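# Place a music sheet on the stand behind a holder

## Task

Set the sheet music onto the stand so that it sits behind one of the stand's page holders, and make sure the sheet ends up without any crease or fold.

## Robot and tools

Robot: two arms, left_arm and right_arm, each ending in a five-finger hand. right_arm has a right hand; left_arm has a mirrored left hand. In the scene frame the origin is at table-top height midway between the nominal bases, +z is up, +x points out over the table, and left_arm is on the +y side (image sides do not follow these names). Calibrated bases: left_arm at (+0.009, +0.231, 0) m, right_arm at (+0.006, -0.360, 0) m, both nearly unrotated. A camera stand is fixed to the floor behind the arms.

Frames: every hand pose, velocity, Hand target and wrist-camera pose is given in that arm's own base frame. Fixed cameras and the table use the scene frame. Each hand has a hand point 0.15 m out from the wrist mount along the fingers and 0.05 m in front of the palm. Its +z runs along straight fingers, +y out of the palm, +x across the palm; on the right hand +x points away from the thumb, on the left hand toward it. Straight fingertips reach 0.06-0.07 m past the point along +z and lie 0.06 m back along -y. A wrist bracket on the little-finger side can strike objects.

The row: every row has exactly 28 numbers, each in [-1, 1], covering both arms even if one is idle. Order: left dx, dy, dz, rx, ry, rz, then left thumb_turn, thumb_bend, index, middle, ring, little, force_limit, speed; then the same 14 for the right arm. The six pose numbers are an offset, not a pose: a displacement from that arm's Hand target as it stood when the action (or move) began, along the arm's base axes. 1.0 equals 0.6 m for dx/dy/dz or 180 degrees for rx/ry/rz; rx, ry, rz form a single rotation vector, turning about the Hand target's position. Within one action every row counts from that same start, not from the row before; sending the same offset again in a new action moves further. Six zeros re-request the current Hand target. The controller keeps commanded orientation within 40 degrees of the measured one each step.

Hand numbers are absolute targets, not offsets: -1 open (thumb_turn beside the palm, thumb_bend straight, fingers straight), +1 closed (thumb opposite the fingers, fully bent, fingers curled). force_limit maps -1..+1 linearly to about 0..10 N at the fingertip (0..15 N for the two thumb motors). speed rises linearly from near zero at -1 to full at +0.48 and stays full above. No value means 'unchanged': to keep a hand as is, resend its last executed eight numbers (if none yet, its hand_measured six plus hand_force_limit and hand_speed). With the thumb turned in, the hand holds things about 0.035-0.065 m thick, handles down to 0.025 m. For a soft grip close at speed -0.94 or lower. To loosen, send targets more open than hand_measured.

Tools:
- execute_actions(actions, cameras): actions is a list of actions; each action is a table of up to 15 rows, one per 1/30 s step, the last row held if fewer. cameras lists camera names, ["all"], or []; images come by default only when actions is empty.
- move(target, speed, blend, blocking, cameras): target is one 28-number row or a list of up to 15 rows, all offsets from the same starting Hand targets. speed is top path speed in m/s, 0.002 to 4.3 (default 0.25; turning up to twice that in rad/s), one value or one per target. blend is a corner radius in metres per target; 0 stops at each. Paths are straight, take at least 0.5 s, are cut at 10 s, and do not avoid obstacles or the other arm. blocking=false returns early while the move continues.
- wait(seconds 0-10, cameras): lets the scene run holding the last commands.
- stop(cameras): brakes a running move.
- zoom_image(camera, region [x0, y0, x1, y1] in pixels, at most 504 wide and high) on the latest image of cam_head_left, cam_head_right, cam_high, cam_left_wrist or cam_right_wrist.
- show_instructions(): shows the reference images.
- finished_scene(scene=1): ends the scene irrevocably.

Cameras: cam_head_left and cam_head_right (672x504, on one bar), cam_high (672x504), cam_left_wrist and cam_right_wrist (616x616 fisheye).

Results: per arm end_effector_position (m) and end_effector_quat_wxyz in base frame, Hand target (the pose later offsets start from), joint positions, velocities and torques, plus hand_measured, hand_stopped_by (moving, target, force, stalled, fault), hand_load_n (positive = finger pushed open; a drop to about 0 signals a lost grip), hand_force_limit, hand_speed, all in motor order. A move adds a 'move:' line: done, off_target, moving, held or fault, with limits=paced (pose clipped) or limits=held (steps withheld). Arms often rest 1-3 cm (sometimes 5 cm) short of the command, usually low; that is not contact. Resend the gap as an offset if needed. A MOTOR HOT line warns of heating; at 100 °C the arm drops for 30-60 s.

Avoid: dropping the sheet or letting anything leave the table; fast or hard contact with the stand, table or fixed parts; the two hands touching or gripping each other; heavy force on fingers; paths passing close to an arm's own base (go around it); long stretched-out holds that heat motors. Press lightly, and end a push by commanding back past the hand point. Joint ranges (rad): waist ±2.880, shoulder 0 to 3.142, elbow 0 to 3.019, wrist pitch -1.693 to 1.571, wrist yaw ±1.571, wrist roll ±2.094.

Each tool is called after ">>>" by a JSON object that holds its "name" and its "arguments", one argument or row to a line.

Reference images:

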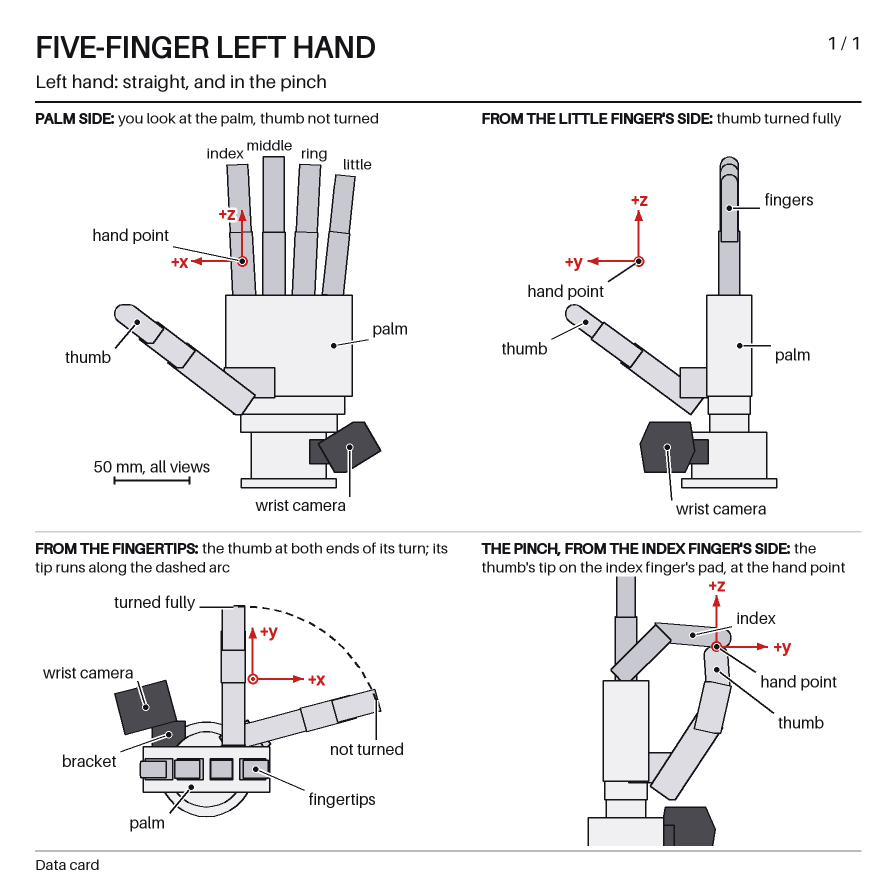

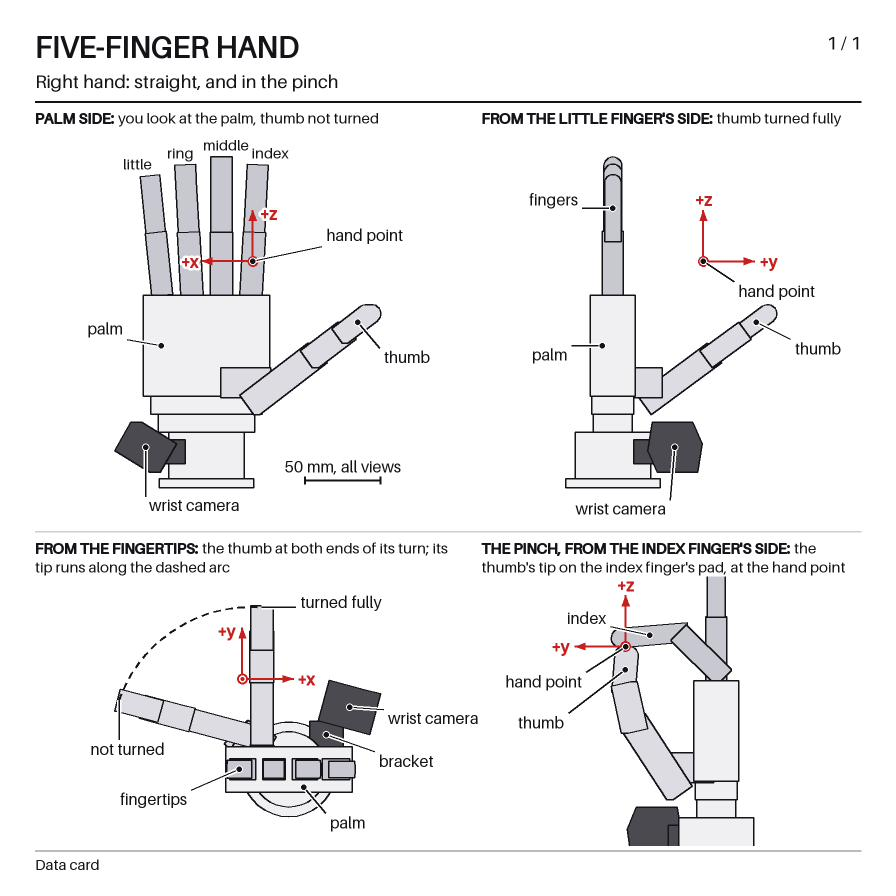

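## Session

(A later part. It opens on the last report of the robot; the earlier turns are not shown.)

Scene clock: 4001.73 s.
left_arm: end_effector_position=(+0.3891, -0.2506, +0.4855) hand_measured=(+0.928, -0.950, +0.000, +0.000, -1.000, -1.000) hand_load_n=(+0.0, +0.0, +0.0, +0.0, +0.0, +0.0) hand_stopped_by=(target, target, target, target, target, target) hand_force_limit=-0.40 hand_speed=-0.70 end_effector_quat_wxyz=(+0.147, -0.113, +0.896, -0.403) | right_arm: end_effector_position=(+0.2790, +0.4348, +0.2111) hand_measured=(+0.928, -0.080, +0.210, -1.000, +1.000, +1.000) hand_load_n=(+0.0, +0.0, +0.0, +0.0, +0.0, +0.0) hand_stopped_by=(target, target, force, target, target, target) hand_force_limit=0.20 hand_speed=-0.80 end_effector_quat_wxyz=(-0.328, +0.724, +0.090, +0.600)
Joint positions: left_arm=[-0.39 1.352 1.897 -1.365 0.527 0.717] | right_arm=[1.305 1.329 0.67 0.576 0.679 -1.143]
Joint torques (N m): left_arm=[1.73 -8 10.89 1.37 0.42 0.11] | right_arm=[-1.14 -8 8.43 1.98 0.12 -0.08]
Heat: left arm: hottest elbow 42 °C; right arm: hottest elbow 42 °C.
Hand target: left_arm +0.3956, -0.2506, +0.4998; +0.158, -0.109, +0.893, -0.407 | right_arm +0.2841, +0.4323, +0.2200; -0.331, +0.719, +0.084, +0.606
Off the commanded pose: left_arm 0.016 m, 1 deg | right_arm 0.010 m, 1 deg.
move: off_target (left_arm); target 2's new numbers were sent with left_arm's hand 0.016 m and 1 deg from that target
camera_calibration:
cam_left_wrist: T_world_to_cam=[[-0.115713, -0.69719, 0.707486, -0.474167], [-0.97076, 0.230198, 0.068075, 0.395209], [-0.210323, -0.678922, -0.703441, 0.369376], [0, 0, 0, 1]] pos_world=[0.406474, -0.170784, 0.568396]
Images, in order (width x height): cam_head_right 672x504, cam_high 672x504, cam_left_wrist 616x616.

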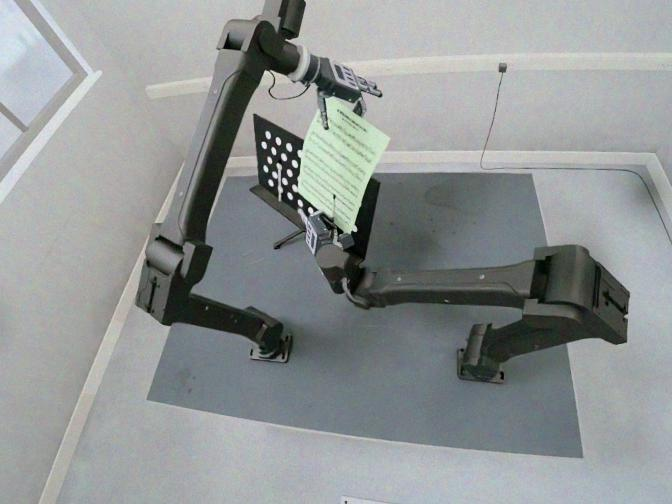

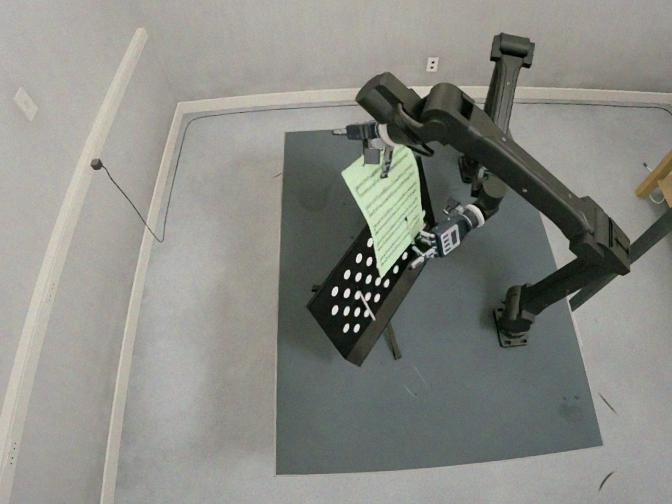

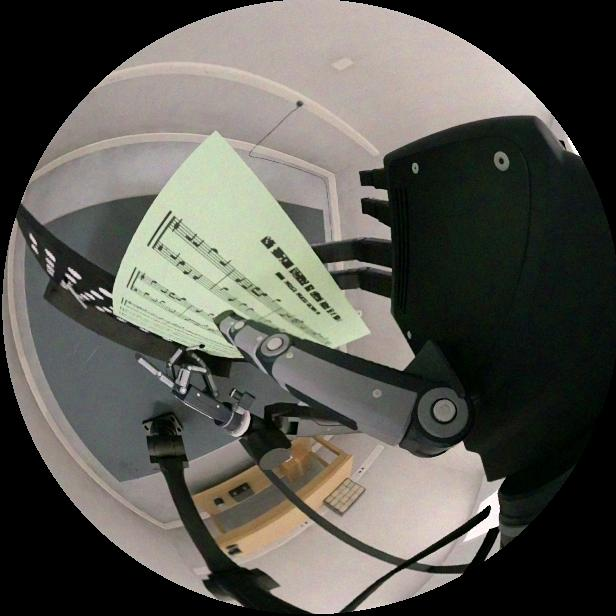

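>>> {"name": "move", "arguments": {
  "target": [
    [0,0,0,0,0,0,0.928,-0.95,-0.5,-0.5,-1,-1,-0.4,-0.6,0,0,0,0,0,0,0.928,-0.08,0.369,-1,1,1,0.2,-0.8]
  ],
  "speed": 0.03,
  "cameras": ["cam_high","cam_head_right","cam_left_wrist"]
}}

>>> {"name": "zoom_image", "arguments": {
  "camera": "cam_head_right",
  "region": [240, 60, 400, 260]
}}

Scene clock: 4012.77 s.
left_arm: end_effector_position=(+0.3891, -0.2506, +0.4855) hand_measured=(+0.928, -0.950, -0.500, -0.500, -1.000, -1.000) hand_load_n=(+0.0, +0.0, +0.0, +0.0, +0.0, +0.0) hand_stopped_by=(target, target, target, target, target, target) hand_force_limit=-0.40 hand_speed=-0.60 end_effector_quat_wxyz=(+0.147, -0.113, +0.896, -0.403) | right_arm: end_effector_position=(+0.2790, +0.4348, +0.2111) hand_measured=(+0.928, -0.080, +0.210, -1.000, +1.000, +1.000) hand_load_n=(+0.5, +0.0, +0.0, +0.0, +0.0, +0.0) hand_stopped_by=(target, target, force, target, target, target) hand_force_limit=0.20 hand_speed=-0.80 end_effector_quat_wxyz=(-0.328, +0.724, +0.090, +0.600)
Joint positions: left_arm=[-0.39 1.352 1.897 -1.365 0.527 0.717] | right_arm=[1.305 1.329 0.67 0.576 0.679 -1.143]
Joint torques (N m): left_arm=[1.79 -8 10.89 1.37 0.43 0.12] | right_arm=[-1.2 -8 8.42 1.95 0.13 -0.09]
Heat: left arm: hottest elbow 42 °C; right arm: hottest elbow 41 °C.
Hand target: left_arm +0.3956, -0.2506, +0.4998; +0.158, -0.109, +0.893, -0.407 | right_arm +0.2841, +0.4323, +0.2200; -0.331, +0.719, +0.084, +0.606
Off the commanded pose: left_arm 0.016 m, 1 deg | right_arm 0.010 m, 1 deg.
move: off_target (left_arm)
camera_calibration:
cam_left_wrist: T_world_to_cam=[[-0.115713, -0.69719, 0.707486, -0.474167], [-0.97076, 0.230198, 0.068075, 0.395209], [-0.210323, -0.678922, -0.703441, 0.369376], [0, 0, 0, 1]] pos_world=[0.406474, -0.170784, 0.568396]
Images, in order (width x height): cam_head_right 672x504, cam_high 672x504, cam_left_wrist 616x616.

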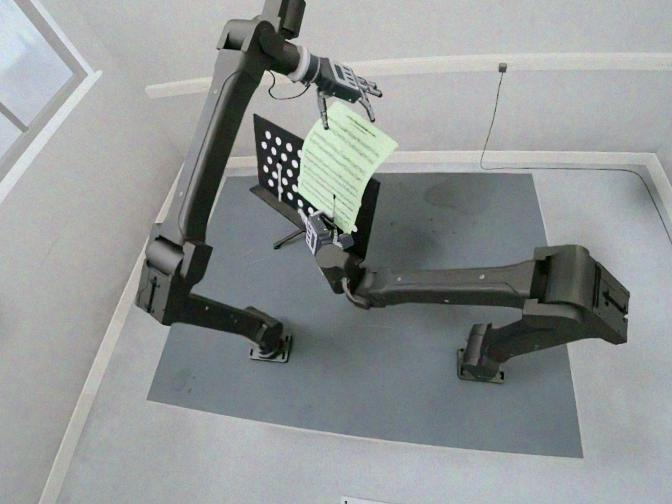

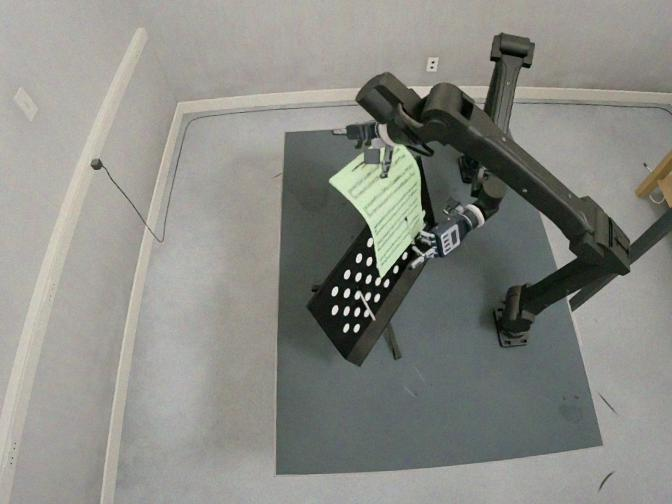

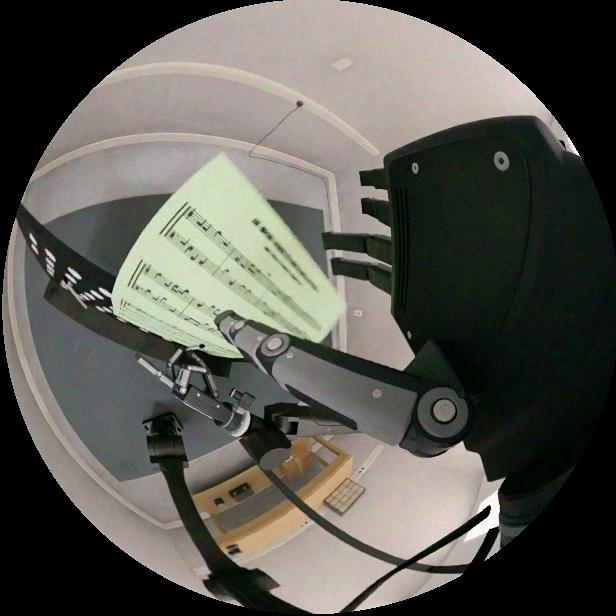

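Scaled by 2.520 from the camera's 672x504 image, which has a finer 960x720 frame.

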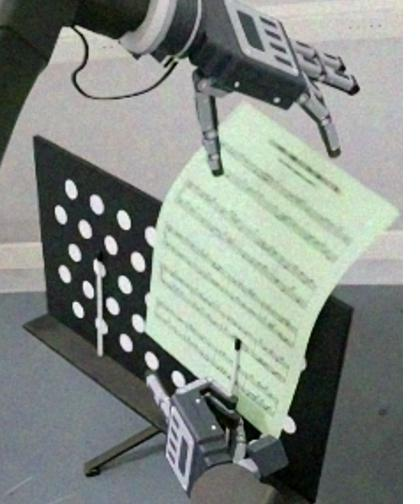

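>>> {"name": "move", "arguments": {
  "target": [
    [-0.03,0.03,0.05,0,0,0,0.928,-0.95,-0.5,-0.5,-1,-1,-0.4,-0.6,0,0,0,0,0,0,0.928,-0.08,0.369,-1,1,1,0.2,-0.8],
    [-0.06,0.08,0.17,0,0,0,0.928,-0.95,-0.5,-0.5,-1,-1,-0.4,-0.6,0,0,0,0,0,0,0.928,-0.08,0.369,-1,1,1,0.2,-0.8]
  ],
  "speed": 0.1,
  "blend": 0.02,
  "cameras": ["cam_high","cam_head_right","cam_head_left","cam_right_wrist"]
}}

>>> {"name": "zoom_image", "arguments": {
  "camera": "cam_head_right",
  "region": [240, 60, 400, 260]
}}

>>> {"name": "zoom_image", "arguments": {
  "camera": "cam_high",
  "region": [295, 120, 455, 380]
}}

Scene clock: 4029.67 s.
left_arm: end_effector_position=(+0.3553, -0.2048, +0.5945) hand_measured=(+0.928, -0.950, -0.500, -0.500, -1.000, -1.000) hand_load_n=(+0.5, +0.0, +0.0, +0.0, +0.0, +0.0) hand_stopped_by=(target, target, target, target, target, target) hand_force_limit=-0.40 hand_speed=-0.60 end_effector_quat_wxyz=(+0.169, -0.116, +0.884, -0.420) | right_arm: end_effector_position=(+0.2790, +0.4348, +0.2111) hand_measured=(+0.928, -0.080, +0.210, -1.000, +1.000, +1.000) hand_load_n=(+0.0, +0.0, +0.0, +0.0, +0.0, +0.0) hand_stopped_by=(target, target, force, target, target, target) hand_force_limit=0.20 hand_speed=-0.80 end_effector_quat_wxyz=(-0.328, +0.724, +0.090, +0.600)
Joint positions: left_arm=[-0.295 1.431 2.335 -1.695 0.592 0.766] | right_arm=[1.305 1.329 0.67 0.576 0.679 -1.143]
Joint torques (N m): left_arm=[1.96 -6.89 8.47 1.4 0.54 0.13] | right_arm=[-1.2 -8 8.44 1.95 0.12 -0.09]
Heat: left arm: hottest elbow 42 °C; right arm: hottest elbow 41 °C.
Hand target: left_arm +0.3596, -0.2025, +0.6018; +0.158, -0.109, +0.893, -0.407 | right_arm +0.2841, +0.4323, +0.2200; -0.331, +0.719, +0.084, +0.606
Off the commanded pose: left_arm 0.009 m, 2 deg | right_arm 0.010 m, 1 deg.
joint sent to its limit (left arm) — joint 4 (wrist pitch), lower limit. The joint targets are off in orientation, not in position.
move: done; blend cut to 0.0197 m at target 1
camera_calibration:
cam_right_wrist: T_world_to_cam=[[0.624784, -0.771931, -0.117335, 0.194529], [-0.504337, -0.284261, -0.815377, 0.434019], [0.596061, 0.568611, -0.566915, -0.177734], [0, 0, 0, 1]] pos_world=[0.203294, 0.374599, 0.275954]
Images, in order (width x height): cam_head_left 672x504, cam_head_right 672x504, cam_high 672x504, cam_right_wrist 616x616.

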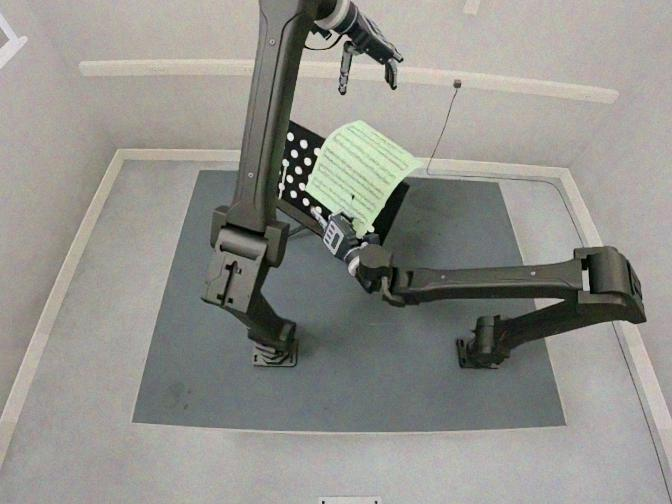

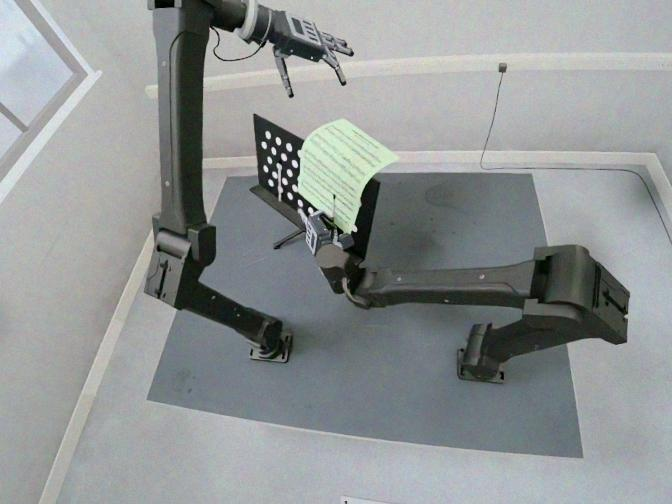

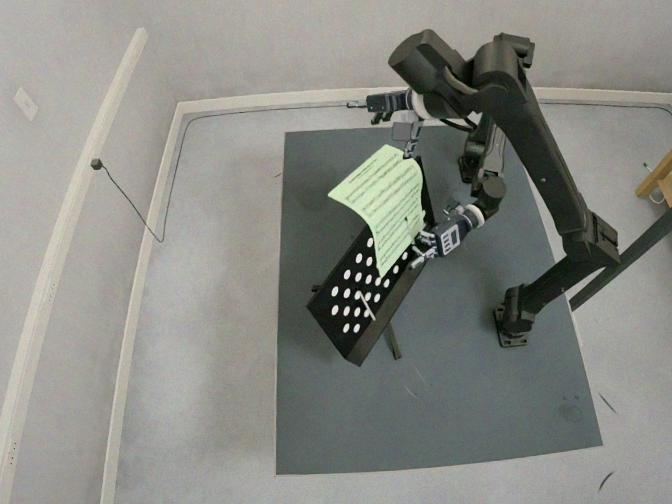

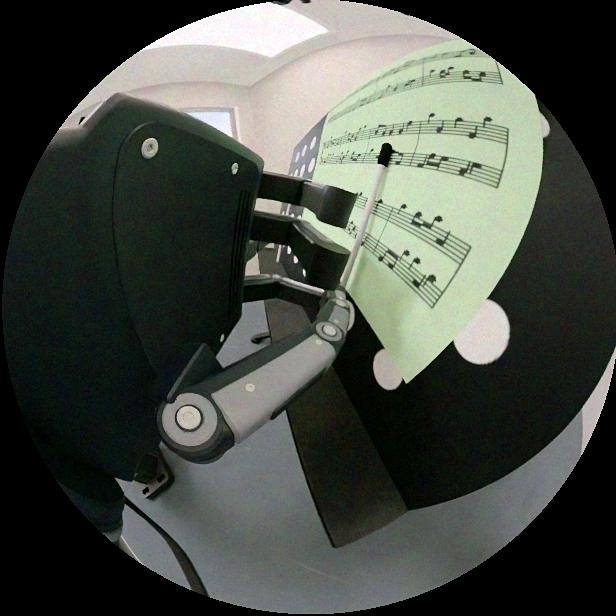

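Scaled by 2.520 from the camera's 672x504 image, which has a finer 960x720 frame.

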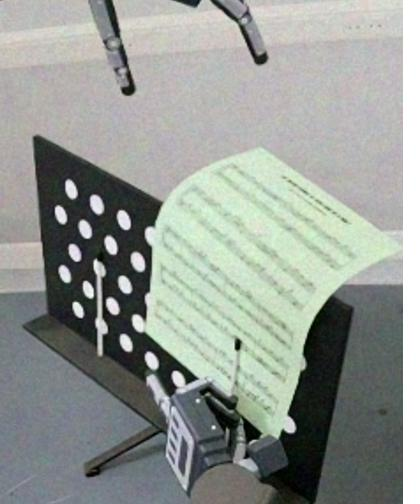

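Scaled by 1.938 from the camera's 672x504 image, which has a finer 960x720 frame.

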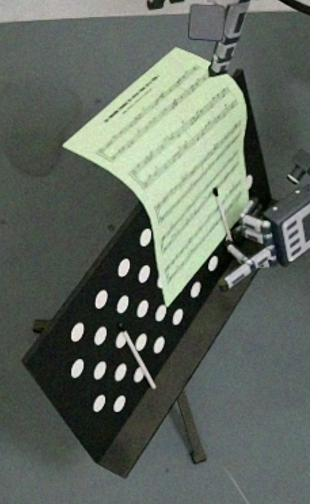

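>>> {"name": "move", "arguments": {
  "target": [
    [0.2255,0.2213,-0.07,0,0,0.0556,0.928,-0.95,-0.2,-0.2,-1,-1,-0.4,-0.6,0,0,0,0,0,0,0.928,-0.08,0.369,-1,1,1,0.2,-0.8],
    [0.2255,0.2213,-0.2,0,0,0.0556,0.928,-0.95,-0.2,-0.2,-1,-1,-0.4,-0.6,0,0,0,0,0,0,0.928,-0.08,0.369,-1,1,1,0.2,-0.8]
  ],
  "speed": 0.12,
  "cameras": ["cam_high","cam_head_right","cam_head_left","cam_left_wrist"]
}}

>>> {"name": "zoom_image", "arguments": {
  "camera": "cam_head_right",
  "region": [220, 60, 380, 260]
}}

>>> {"name": "zoom_image", "arguments": {
  "camera": "cam_high",
  "region": [275, 180, 435, 380]
}}

Scene clock: 4070.23 s.
left_arm: end_effector_position=(+0.4965, -0.0698, +0.4757) hand_measured=(+0.928, -0.950, -0.200, -0.200, -1.000, -1.000) hand_load_n=(+0.0, +0.0, +0.0, +0.0, +0.0, +0.0) hand_stopped_by=(target, target, target, target, target, target) hand_force_limit=-0.40 hand_speed=-0.60 end_effector_quat_wxyz=(+0.179, -0.196, +0.881, -0.391) | right_arm: end_effector_position=(+0.2790, +0.4348, +0.2111) hand_measured=(+0.928, -0.080, +0.210, -1.000, +1.000, +1.000) hand_load_n=(+0.0, +0.0, +0.0, +0.0, +0.0, +0.0) hand_stopped_by=(target, target, force, target, target, target) hand_force_limit=0.20 hand_speed=-0.80 end_effector_quat_wxyz=(-0.328, +0.724, +0.090, +0.600)
Joint positions: left_arm=[0.065 1.539 2.087 -1.523 0.706 0.973] | right_arm=[1.305 1.329 0.67 0.576 0.679 -1.143]
Joint torques (N m): left_arm=[1.26 -13.92 6.6 2.41 0.54 0.13] | right_arm=[-1.03 -8.06 8.42 1.94 0.14 -0.08]
Heat: left arm: hottest elbow 41 °C; right arm: hottest elbow 41 °C.
Hand target: left_arm +0.4948, -0.0697, +0.4820; +0.193, -0.186, +0.880, -0.392 | right_arm +0.2841, +0.4323, +0.2200; -0.331, +0.719, +0.084, +0.606
Off the commanded pose: left_arm 0.006 m, 2 deg | right_arm 0.010 m, 1 deg.
move: done
camera_calibration:
cam_left_wrist: T_world_to_cam=[[0.0165898, -0.701026, 0.712942, -0.397327], [-0.995805, 0.0525875, 0.0748804, 0.455266], [-0.089985, -0.711194, -0.697213, 0.44293], [0, 0, 0, 1]] pos_world=[0.499805, 0.0125315, 0.557997]
Images, in order (width x height): cam_head_left 672x504, cam_head_right 672x504, cam_high 672x504, cam_left_wrist 616x616.

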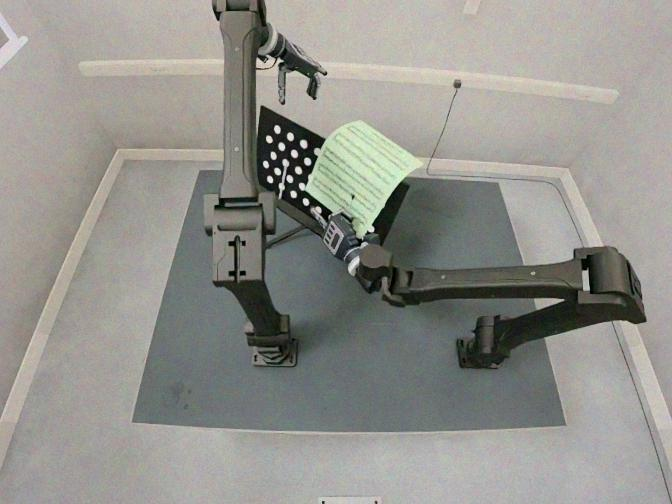

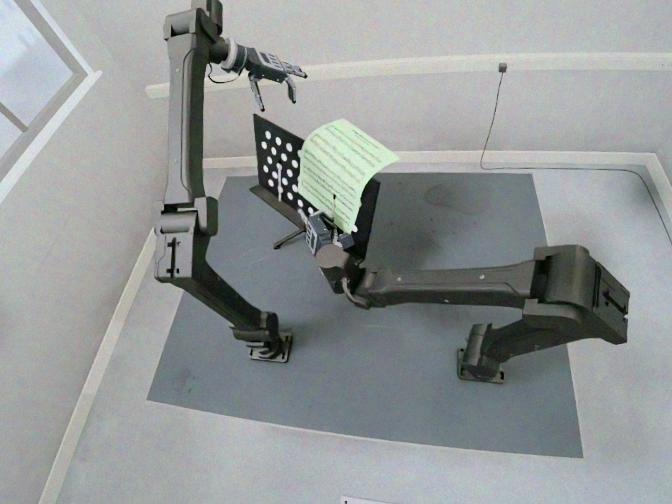

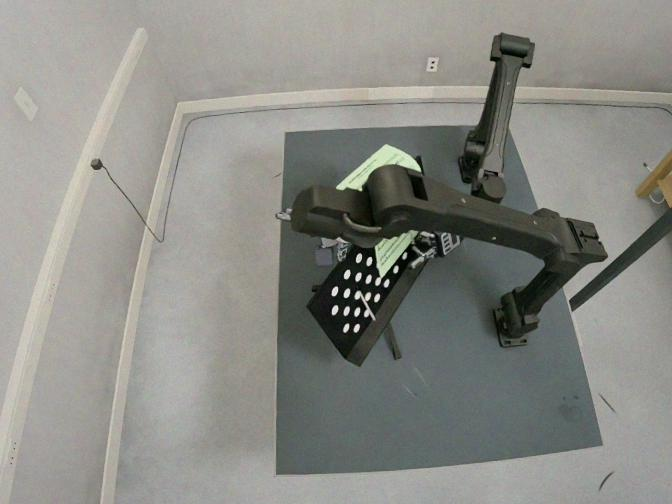

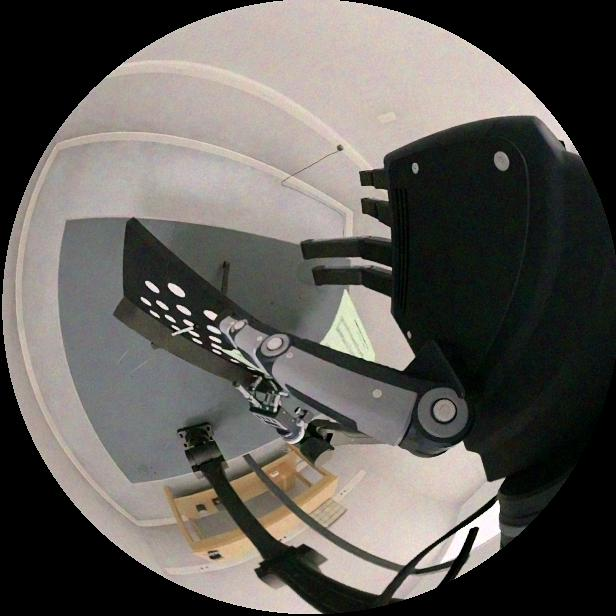

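Scaled by 2.520 from the camera's 672x504 image, which has a finer 960x720 frame.

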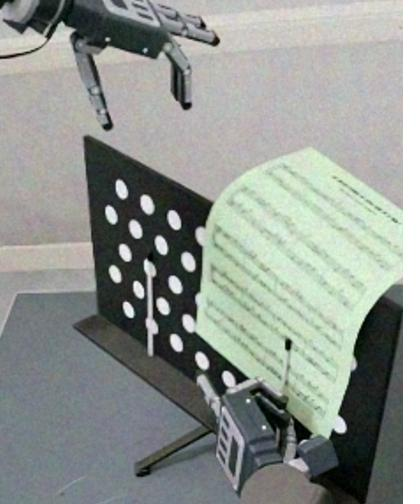

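Scaled by 2.520 from the camera's 672x504 image, which has a finer 960x720 frame.

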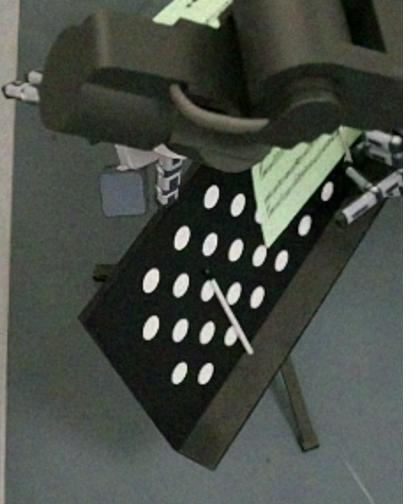

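>>> {"name": "move", "arguments": {
  "target": [
    [-0.025,0.0231,-0.109,0,0,0,0.928,-0.95,-0.2,-0.2,-1,-1,-0.4,-0.6,0,0,0,0,0,0,0.928,-0.08,0.369,-1,1,1,0.2,-0.8]
  ],
  "speed": 0.08,
  "cameras": ["cam_head_right","cam_head_left","cam_left_wrist"]
}}

>>> {"name": "zoom_image", "arguments": {
  "camera": "cam_head_right",
  "region": [240, 90, 320, 190]
}}

>>> {"name": "zoom_image", "arguments": {
  "camera": "cam_head_left",
  "region": [240, 60, 340, 180]
}}

>>> {"name": "zoom_image", "arguments": {
  "camera": "cam_left_wrist",
  "region": [100, 180, 400, 440]
}}

Scene clock: 4095.47 s.
left_arm: end_effector_position=(+0.4810, -0.0595, +0.4099) hand_measured=(+0.928, -0.950, -0.200, -0.200, -1.000, -1.000) hand_load_n=(+0.0, +0.0, +0.0, +0.0, +0.0, +0.0) hand_stopped_by=(target, target, target, target, target, target) hand_force_limit=-0.40 hand_speed=-0.60 end_effector_quat_wxyz=(+0.177, -0.194, +0.882, -0.391) | right_arm: end_effector_position=(+0.2790, +0.4348, +0.2111) hand_measured=(+0.928, -0.080, +0.210, -1.000, +1.000, +1.000) hand_load_n=(+0.0, +0.0, +0.0, +0.0, +0.0, +0.0) hand_stopped_by=(target, target, force, target, target, target) hand_force_limit=0.20 hand_speed=-0.80 end_effector_quat_wxyz=(-0.328, +0.724, +0.090, +0.600)
Joint positions: left_arm=[0.091 1.421 1.77 -1.349 0.722 1.009] | right_arm=[1.305 1.329 0.67 0.576 0.679 -1.143]
Joint torques (N m): left_arm=[2.02 -13.04 7.09 2.35 0.68 0.15] | right_arm=[-1.14 -8 8.44 1.92 0.13 -0.09]
Heat: left arm: hottest elbow 39 °C; right arm: hottest elbow 40 °C.
Hand target: left_arm +0.4798, -0.0559, +0.4165; +0.193, -0.186, +0.880, -0.392 | right_arm +0.2841, +0.4323, +0.2200; -0.331, +0.719, +0.084, +0.606
Off the commanded pose: left_arm 0.008 m, 2 deg | right_arm 0.010 m, 1 deg.
move: done
camera_calibration:
cam_left_wrist: T_world_to_cam=[[0.0138266, -0.70188, 0.712161, -0.341344], [-0.995315, 0.0585028, 0.0769823, 0.443406], [-0.0956957, -0.709889, -0.697782, 0.40606], [0, 0, 0, 1]] pos_world=[0.484906, 0.0227347, 0.492299]
Images, in order (width x height): cam_head_left 672x504, cam_head_right 672x504, cam_left_wrist 616x616.

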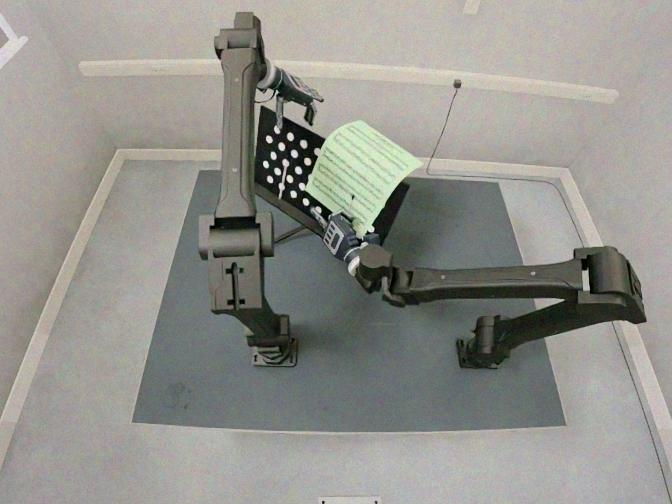

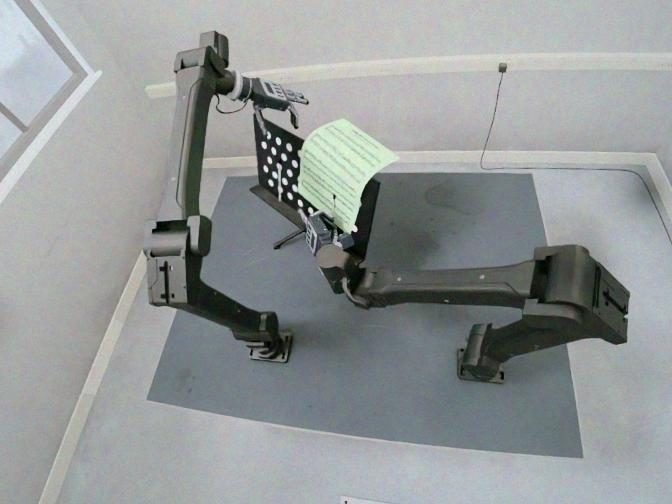

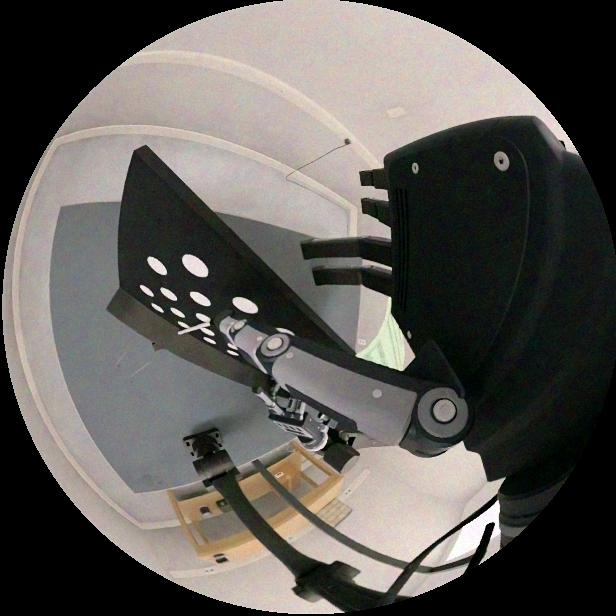

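Scaled by 5.040 from the camera's 672x504 image, which has a finer 960x720 frame.

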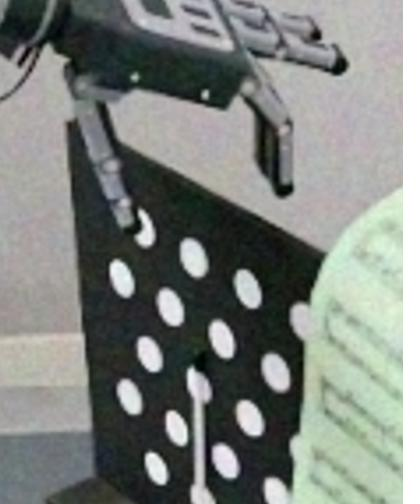

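Scaled by 4.200 from the camera's 672x504 image, which has a finer 960x720 frame.

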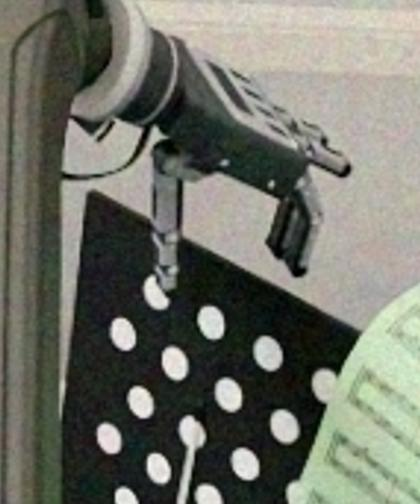

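Scaled by 1.680 from the camera's 616x616 image, which has a finer 880x880 frame.

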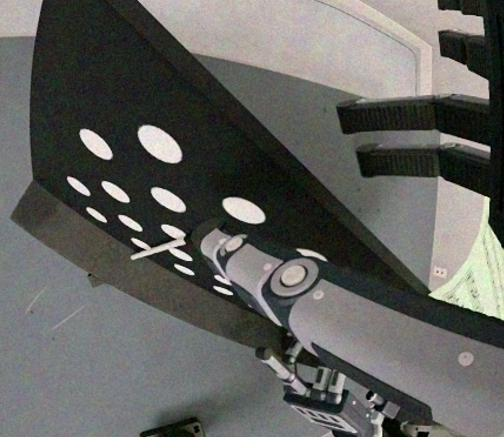

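>>> {"name": "move", "arguments": {
  "target": [
    [-0.012,0.0085,-0.056,0,0,0,0.928,-0.95,-0.2,-0.2,-1,-1,-0.4,-0.6,0,0,0,0,0,0,0.928,-0.08,0.369,-1,1,1,0.2,-0.8]
  ],
  "speed": 0.06,
  "cameras": ["cam_head_right","cam_head_left","cam_left_wrist"]
}}

>>> {"name": "zoom_image", "arguments": {
  "camera": "cam_head_right",
  "region": [240, 90, 320, 190]
}}

>>> {"name": "zoom_image", "arguments": {
  "camera": "cam_head_left",
  "region": [240, 60, 340, 180]
}}

>>> {"name": "zoom_image", "arguments": {
  "camera": "cam_left_wrist",
  "region": [100, 180, 400, 440]
}}

Scene clock: 4111.17 s.
left_arm: end_effector_position=(+0.4734, -0.0544, +0.3766) hand_measured=(+0.928, -0.950, -0.200, -0.200, -1.000, -1.000) hand_load_n=(+0.0, +0.0, +0.0, +0.0, +0.0, +0.0) hand_stopped_by=(target, target, target, target, target, target) hand_force_limit=-0.40 hand_speed=-0.60 end_effector_quat_wxyz=(+0.177, -0.194, +0.882, -0.391) | right_arm: end_effector_position=(+0.2790, +0.4348, +0.2111) hand_measured=(+0.928, -0.080, +0.210, -1.000, +1.000, +1.000) hand_load_n=(+0.0, +0.0, +0.0, +0.0, +0.0, +0.0) hand_stopped_by=(target, target, force, target, target, target) hand_force_limit=0.20 hand_speed=-0.80 end_effector_quat_wxyz=(-0.328, +0.724, +0.090, +0.600)
Joint positions: left_arm=[0.105 1.378 1.636 -1.269 0.73 1.025] | right_arm=[1.305 1.329 0.67 0.576 0.679 -1.143]
Joint torques (N m): left_arm=[2.02 -12.45 7.25 2.35 0.69 0.15] | right_arm=[-1.08 -8.06 8.43 1.92 0.13 -0.08]
Heat: left arm: hottest elbow 39 °C; right arm: hottest elbow 40 °C.
Hand target: left_arm +0.4727, -0.0508, +0.3828; +0.193, -0.186, +0.880, -0.392 | right_arm +0.2841, +0.4323, +0.2200; -0.331, +0.719, +0.084, +0.606
Off the commanded pose: left_arm 0.007 m, 2 deg | right_arm 0.010 m, 1 deg.
move: done
camera_calibration:
cam_left_wrist: T_world_to_cam=[[0.0138636, -0.70163, 0.712407, -0.314011], [-0.995304, 0.0585796, 0.0770622, 0.43817], [-0.0958016, -0.710129, -0.697523, 0.385595], [0, 0, 0, 1]] pos_world=[0.477406, 0.0278346, 0.458899]
Images, in order (width x height): cam_head_left 672x504, cam_head_right 672x504, cam_left_wrist 616x616.

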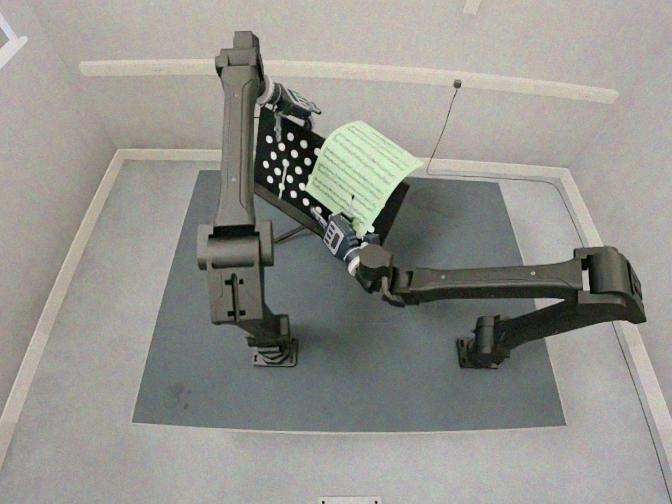

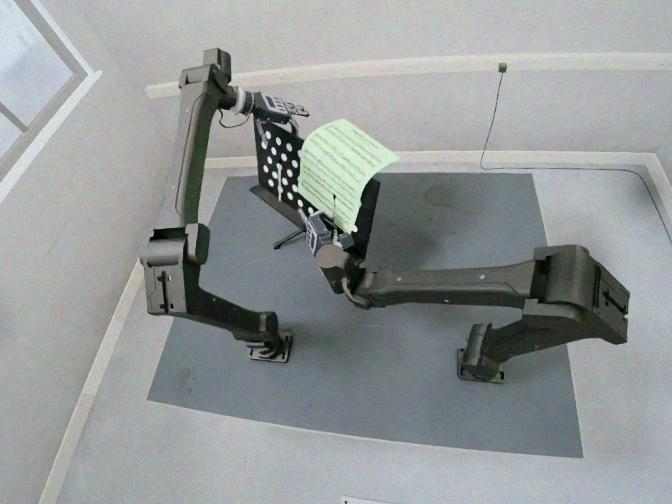

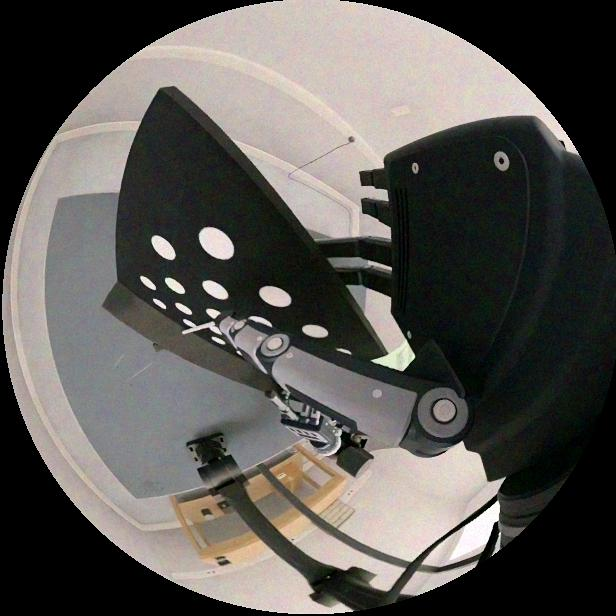

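Scaled by 5.040 from the camera's 672x504 image, which has a finer 960x720 frame.

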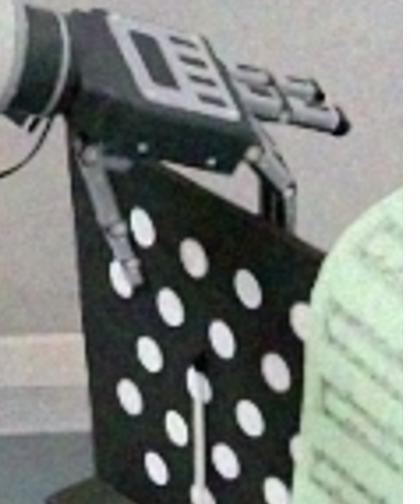

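Scaled by 4.200 from the camera's 672x504 image, which has a finer 960x720 frame.

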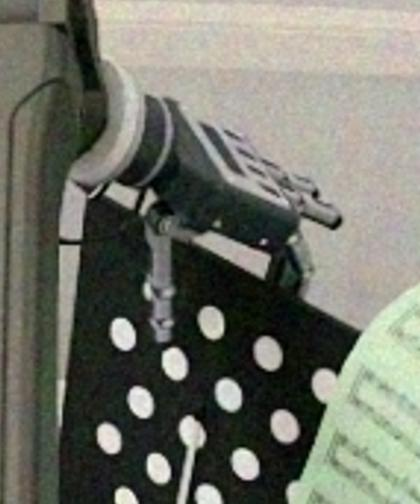

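Scaled by 1.680 from the camera's 616x616 image, which has a finer 880x880 frame.

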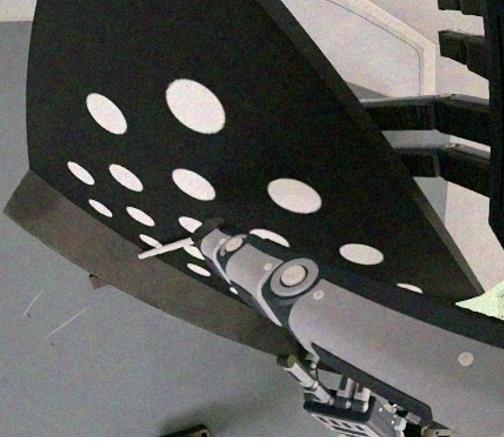

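>>> {"name": "move", "arguments": {
  "target": [
    [0,0,0,0,0,0,0.928,-0.1,-0.2,-0.2,-1,-1,-0.6,-0.7,0,0,0,0,0,0,0.928,-0.08,0.369,-1,1,1,0.2,-0.8],
    [0,0,0,0,0,0,0.928,-0.1,0.3,0.3,-1,-1,-0.4,-0.8,0,0,0,0,0,0,0.928,-0.08,0.369,-1,1,1,0.2,-0.8]
  ],
  "speed": 0.03,
  "cameras": ["cam_head_right","cam_head_left","cam_left_wrist"]
}}

>>> {"name": "zoom_image", "arguments": {
  "camera": "cam_head_right",
  "region": [240, 90, 320, 190]
}}

>>> {"name": "zoom_image", "arguments": {
  "camera": "cam_left_wrist",
  "region": [100, 180, 400, 440]
}}

Scene clock: 4125.77 s.
left_arm: end_effector_position=(+0.4722, -0.0510, +0.3756) hand_measured=(+0.928, -0.398, +0.148, +0.240, -1.000, -1.000) hand_load_n=(+0.5, +3.5, +2.0, +7.0, +0.0, +0.0) hand_stopped_by=(target, force, force, force, target, target) hand_force_limit=-0.40 hand_speed=-0.80 end_effector_quat_wxyz=(+0.178, -0.197, +0.882, -0.390) | right_arm: end_effector_position=(+0.2790, +0.4348, +0.2111) hand_measured=(+0.928, -0.080, +0.210, -1.000, +1.000, +1.000) hand_load_n=(+0.5, +0.0, +0.0, +0.0, +0.0, +0.0) hand_stopped_by=(target, target, force, target, target, target) hand_force_limit=0.20 hand_speed=-0.80 end_effector_quat_wxyz=(-0.328, +0.724, +0.090, +0.600)
Joint positions: left_arm=[0.112 1.374 1.63 -1.268 0.728 1.026] | right_arm=[1.305 1.329 0.67 0.576 0.679 -1.143]
Joint torques (N m): left_arm=[1.38 -12.04 7.71 2.33 0.76 0.13] | right_arm=[-1.03 -8 8.4 1.94 0.13 -0.08]
Heat: left arm: hottest elbow 39 °C; right arm: hottest elbow 40 °C.
Hand target: left_arm +0.4727, -0.0508, +0.3831; +0.193, -0.186, +0.880, -0.392 | right_arm +0.2841, +0.4323, +0.2200; -0.331, +0.719, +0.084, +0.606
Off the commanded pose: left_arm 0.007 m, 2 deg | right_arm 0.010 m, 1 deg.
move: done
camera_calibration:
cam_left_wrist: T_world_to_cam=[[0.0189057, -0.702844, 0.711092, -0.312862], [-0.995647, 0.0516897, 0.0775612, 0.436393], [-0.0912697, -0.709463, -0.698807, 0.385618], [0, 0, 0, 1]] pos_world=[0.475604, 0.0311317, 0.458099]
Images, in order (width x height): cam_head_left 672x504, cam_head_right 672x504, cam_left_wrist 616x616.

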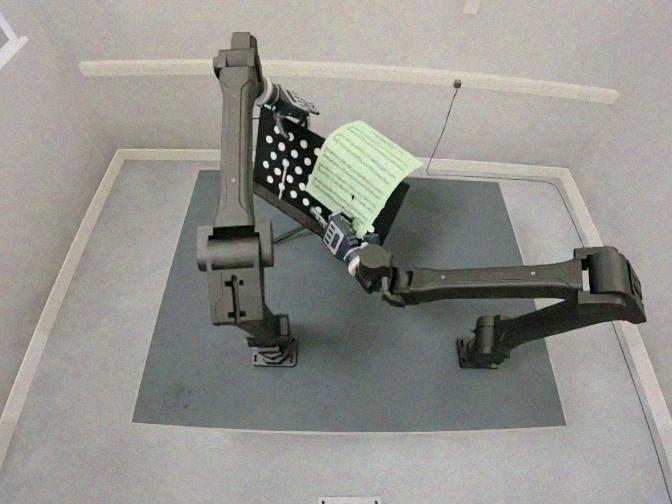

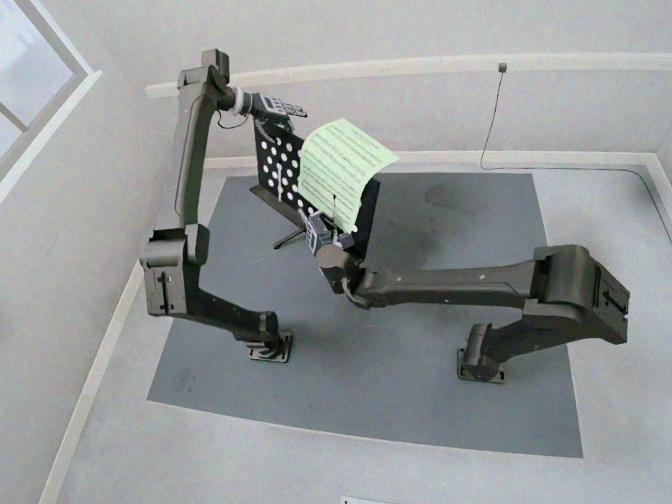

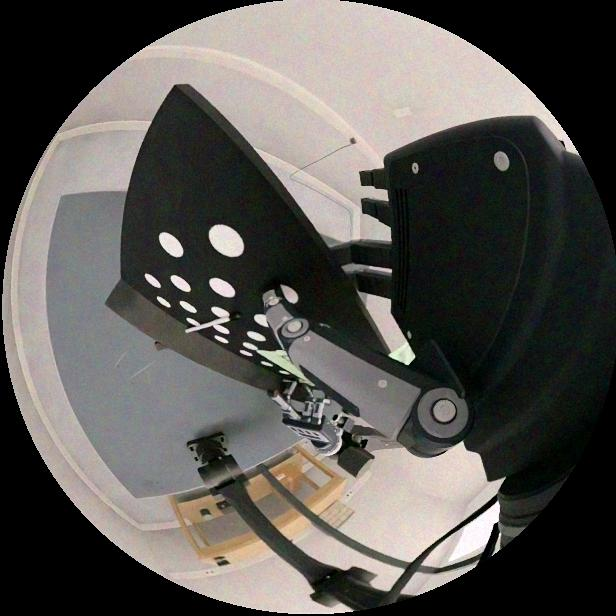

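Scaled by 5.040 from the camera's 672x504 image, which has a finer 960x720 frame.

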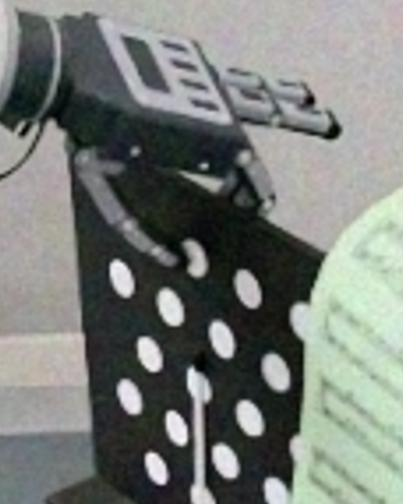

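Scaled by 1.680 from the camera's 616x616 image, which has a finer 880x880 frame.

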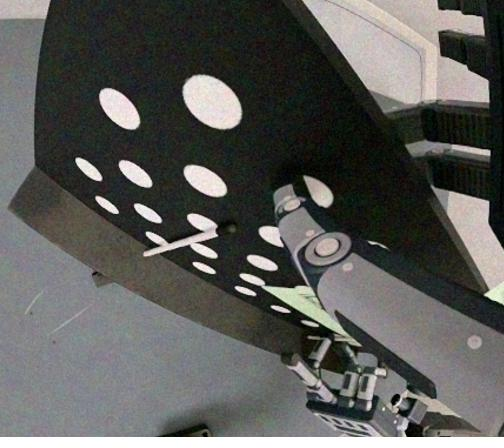

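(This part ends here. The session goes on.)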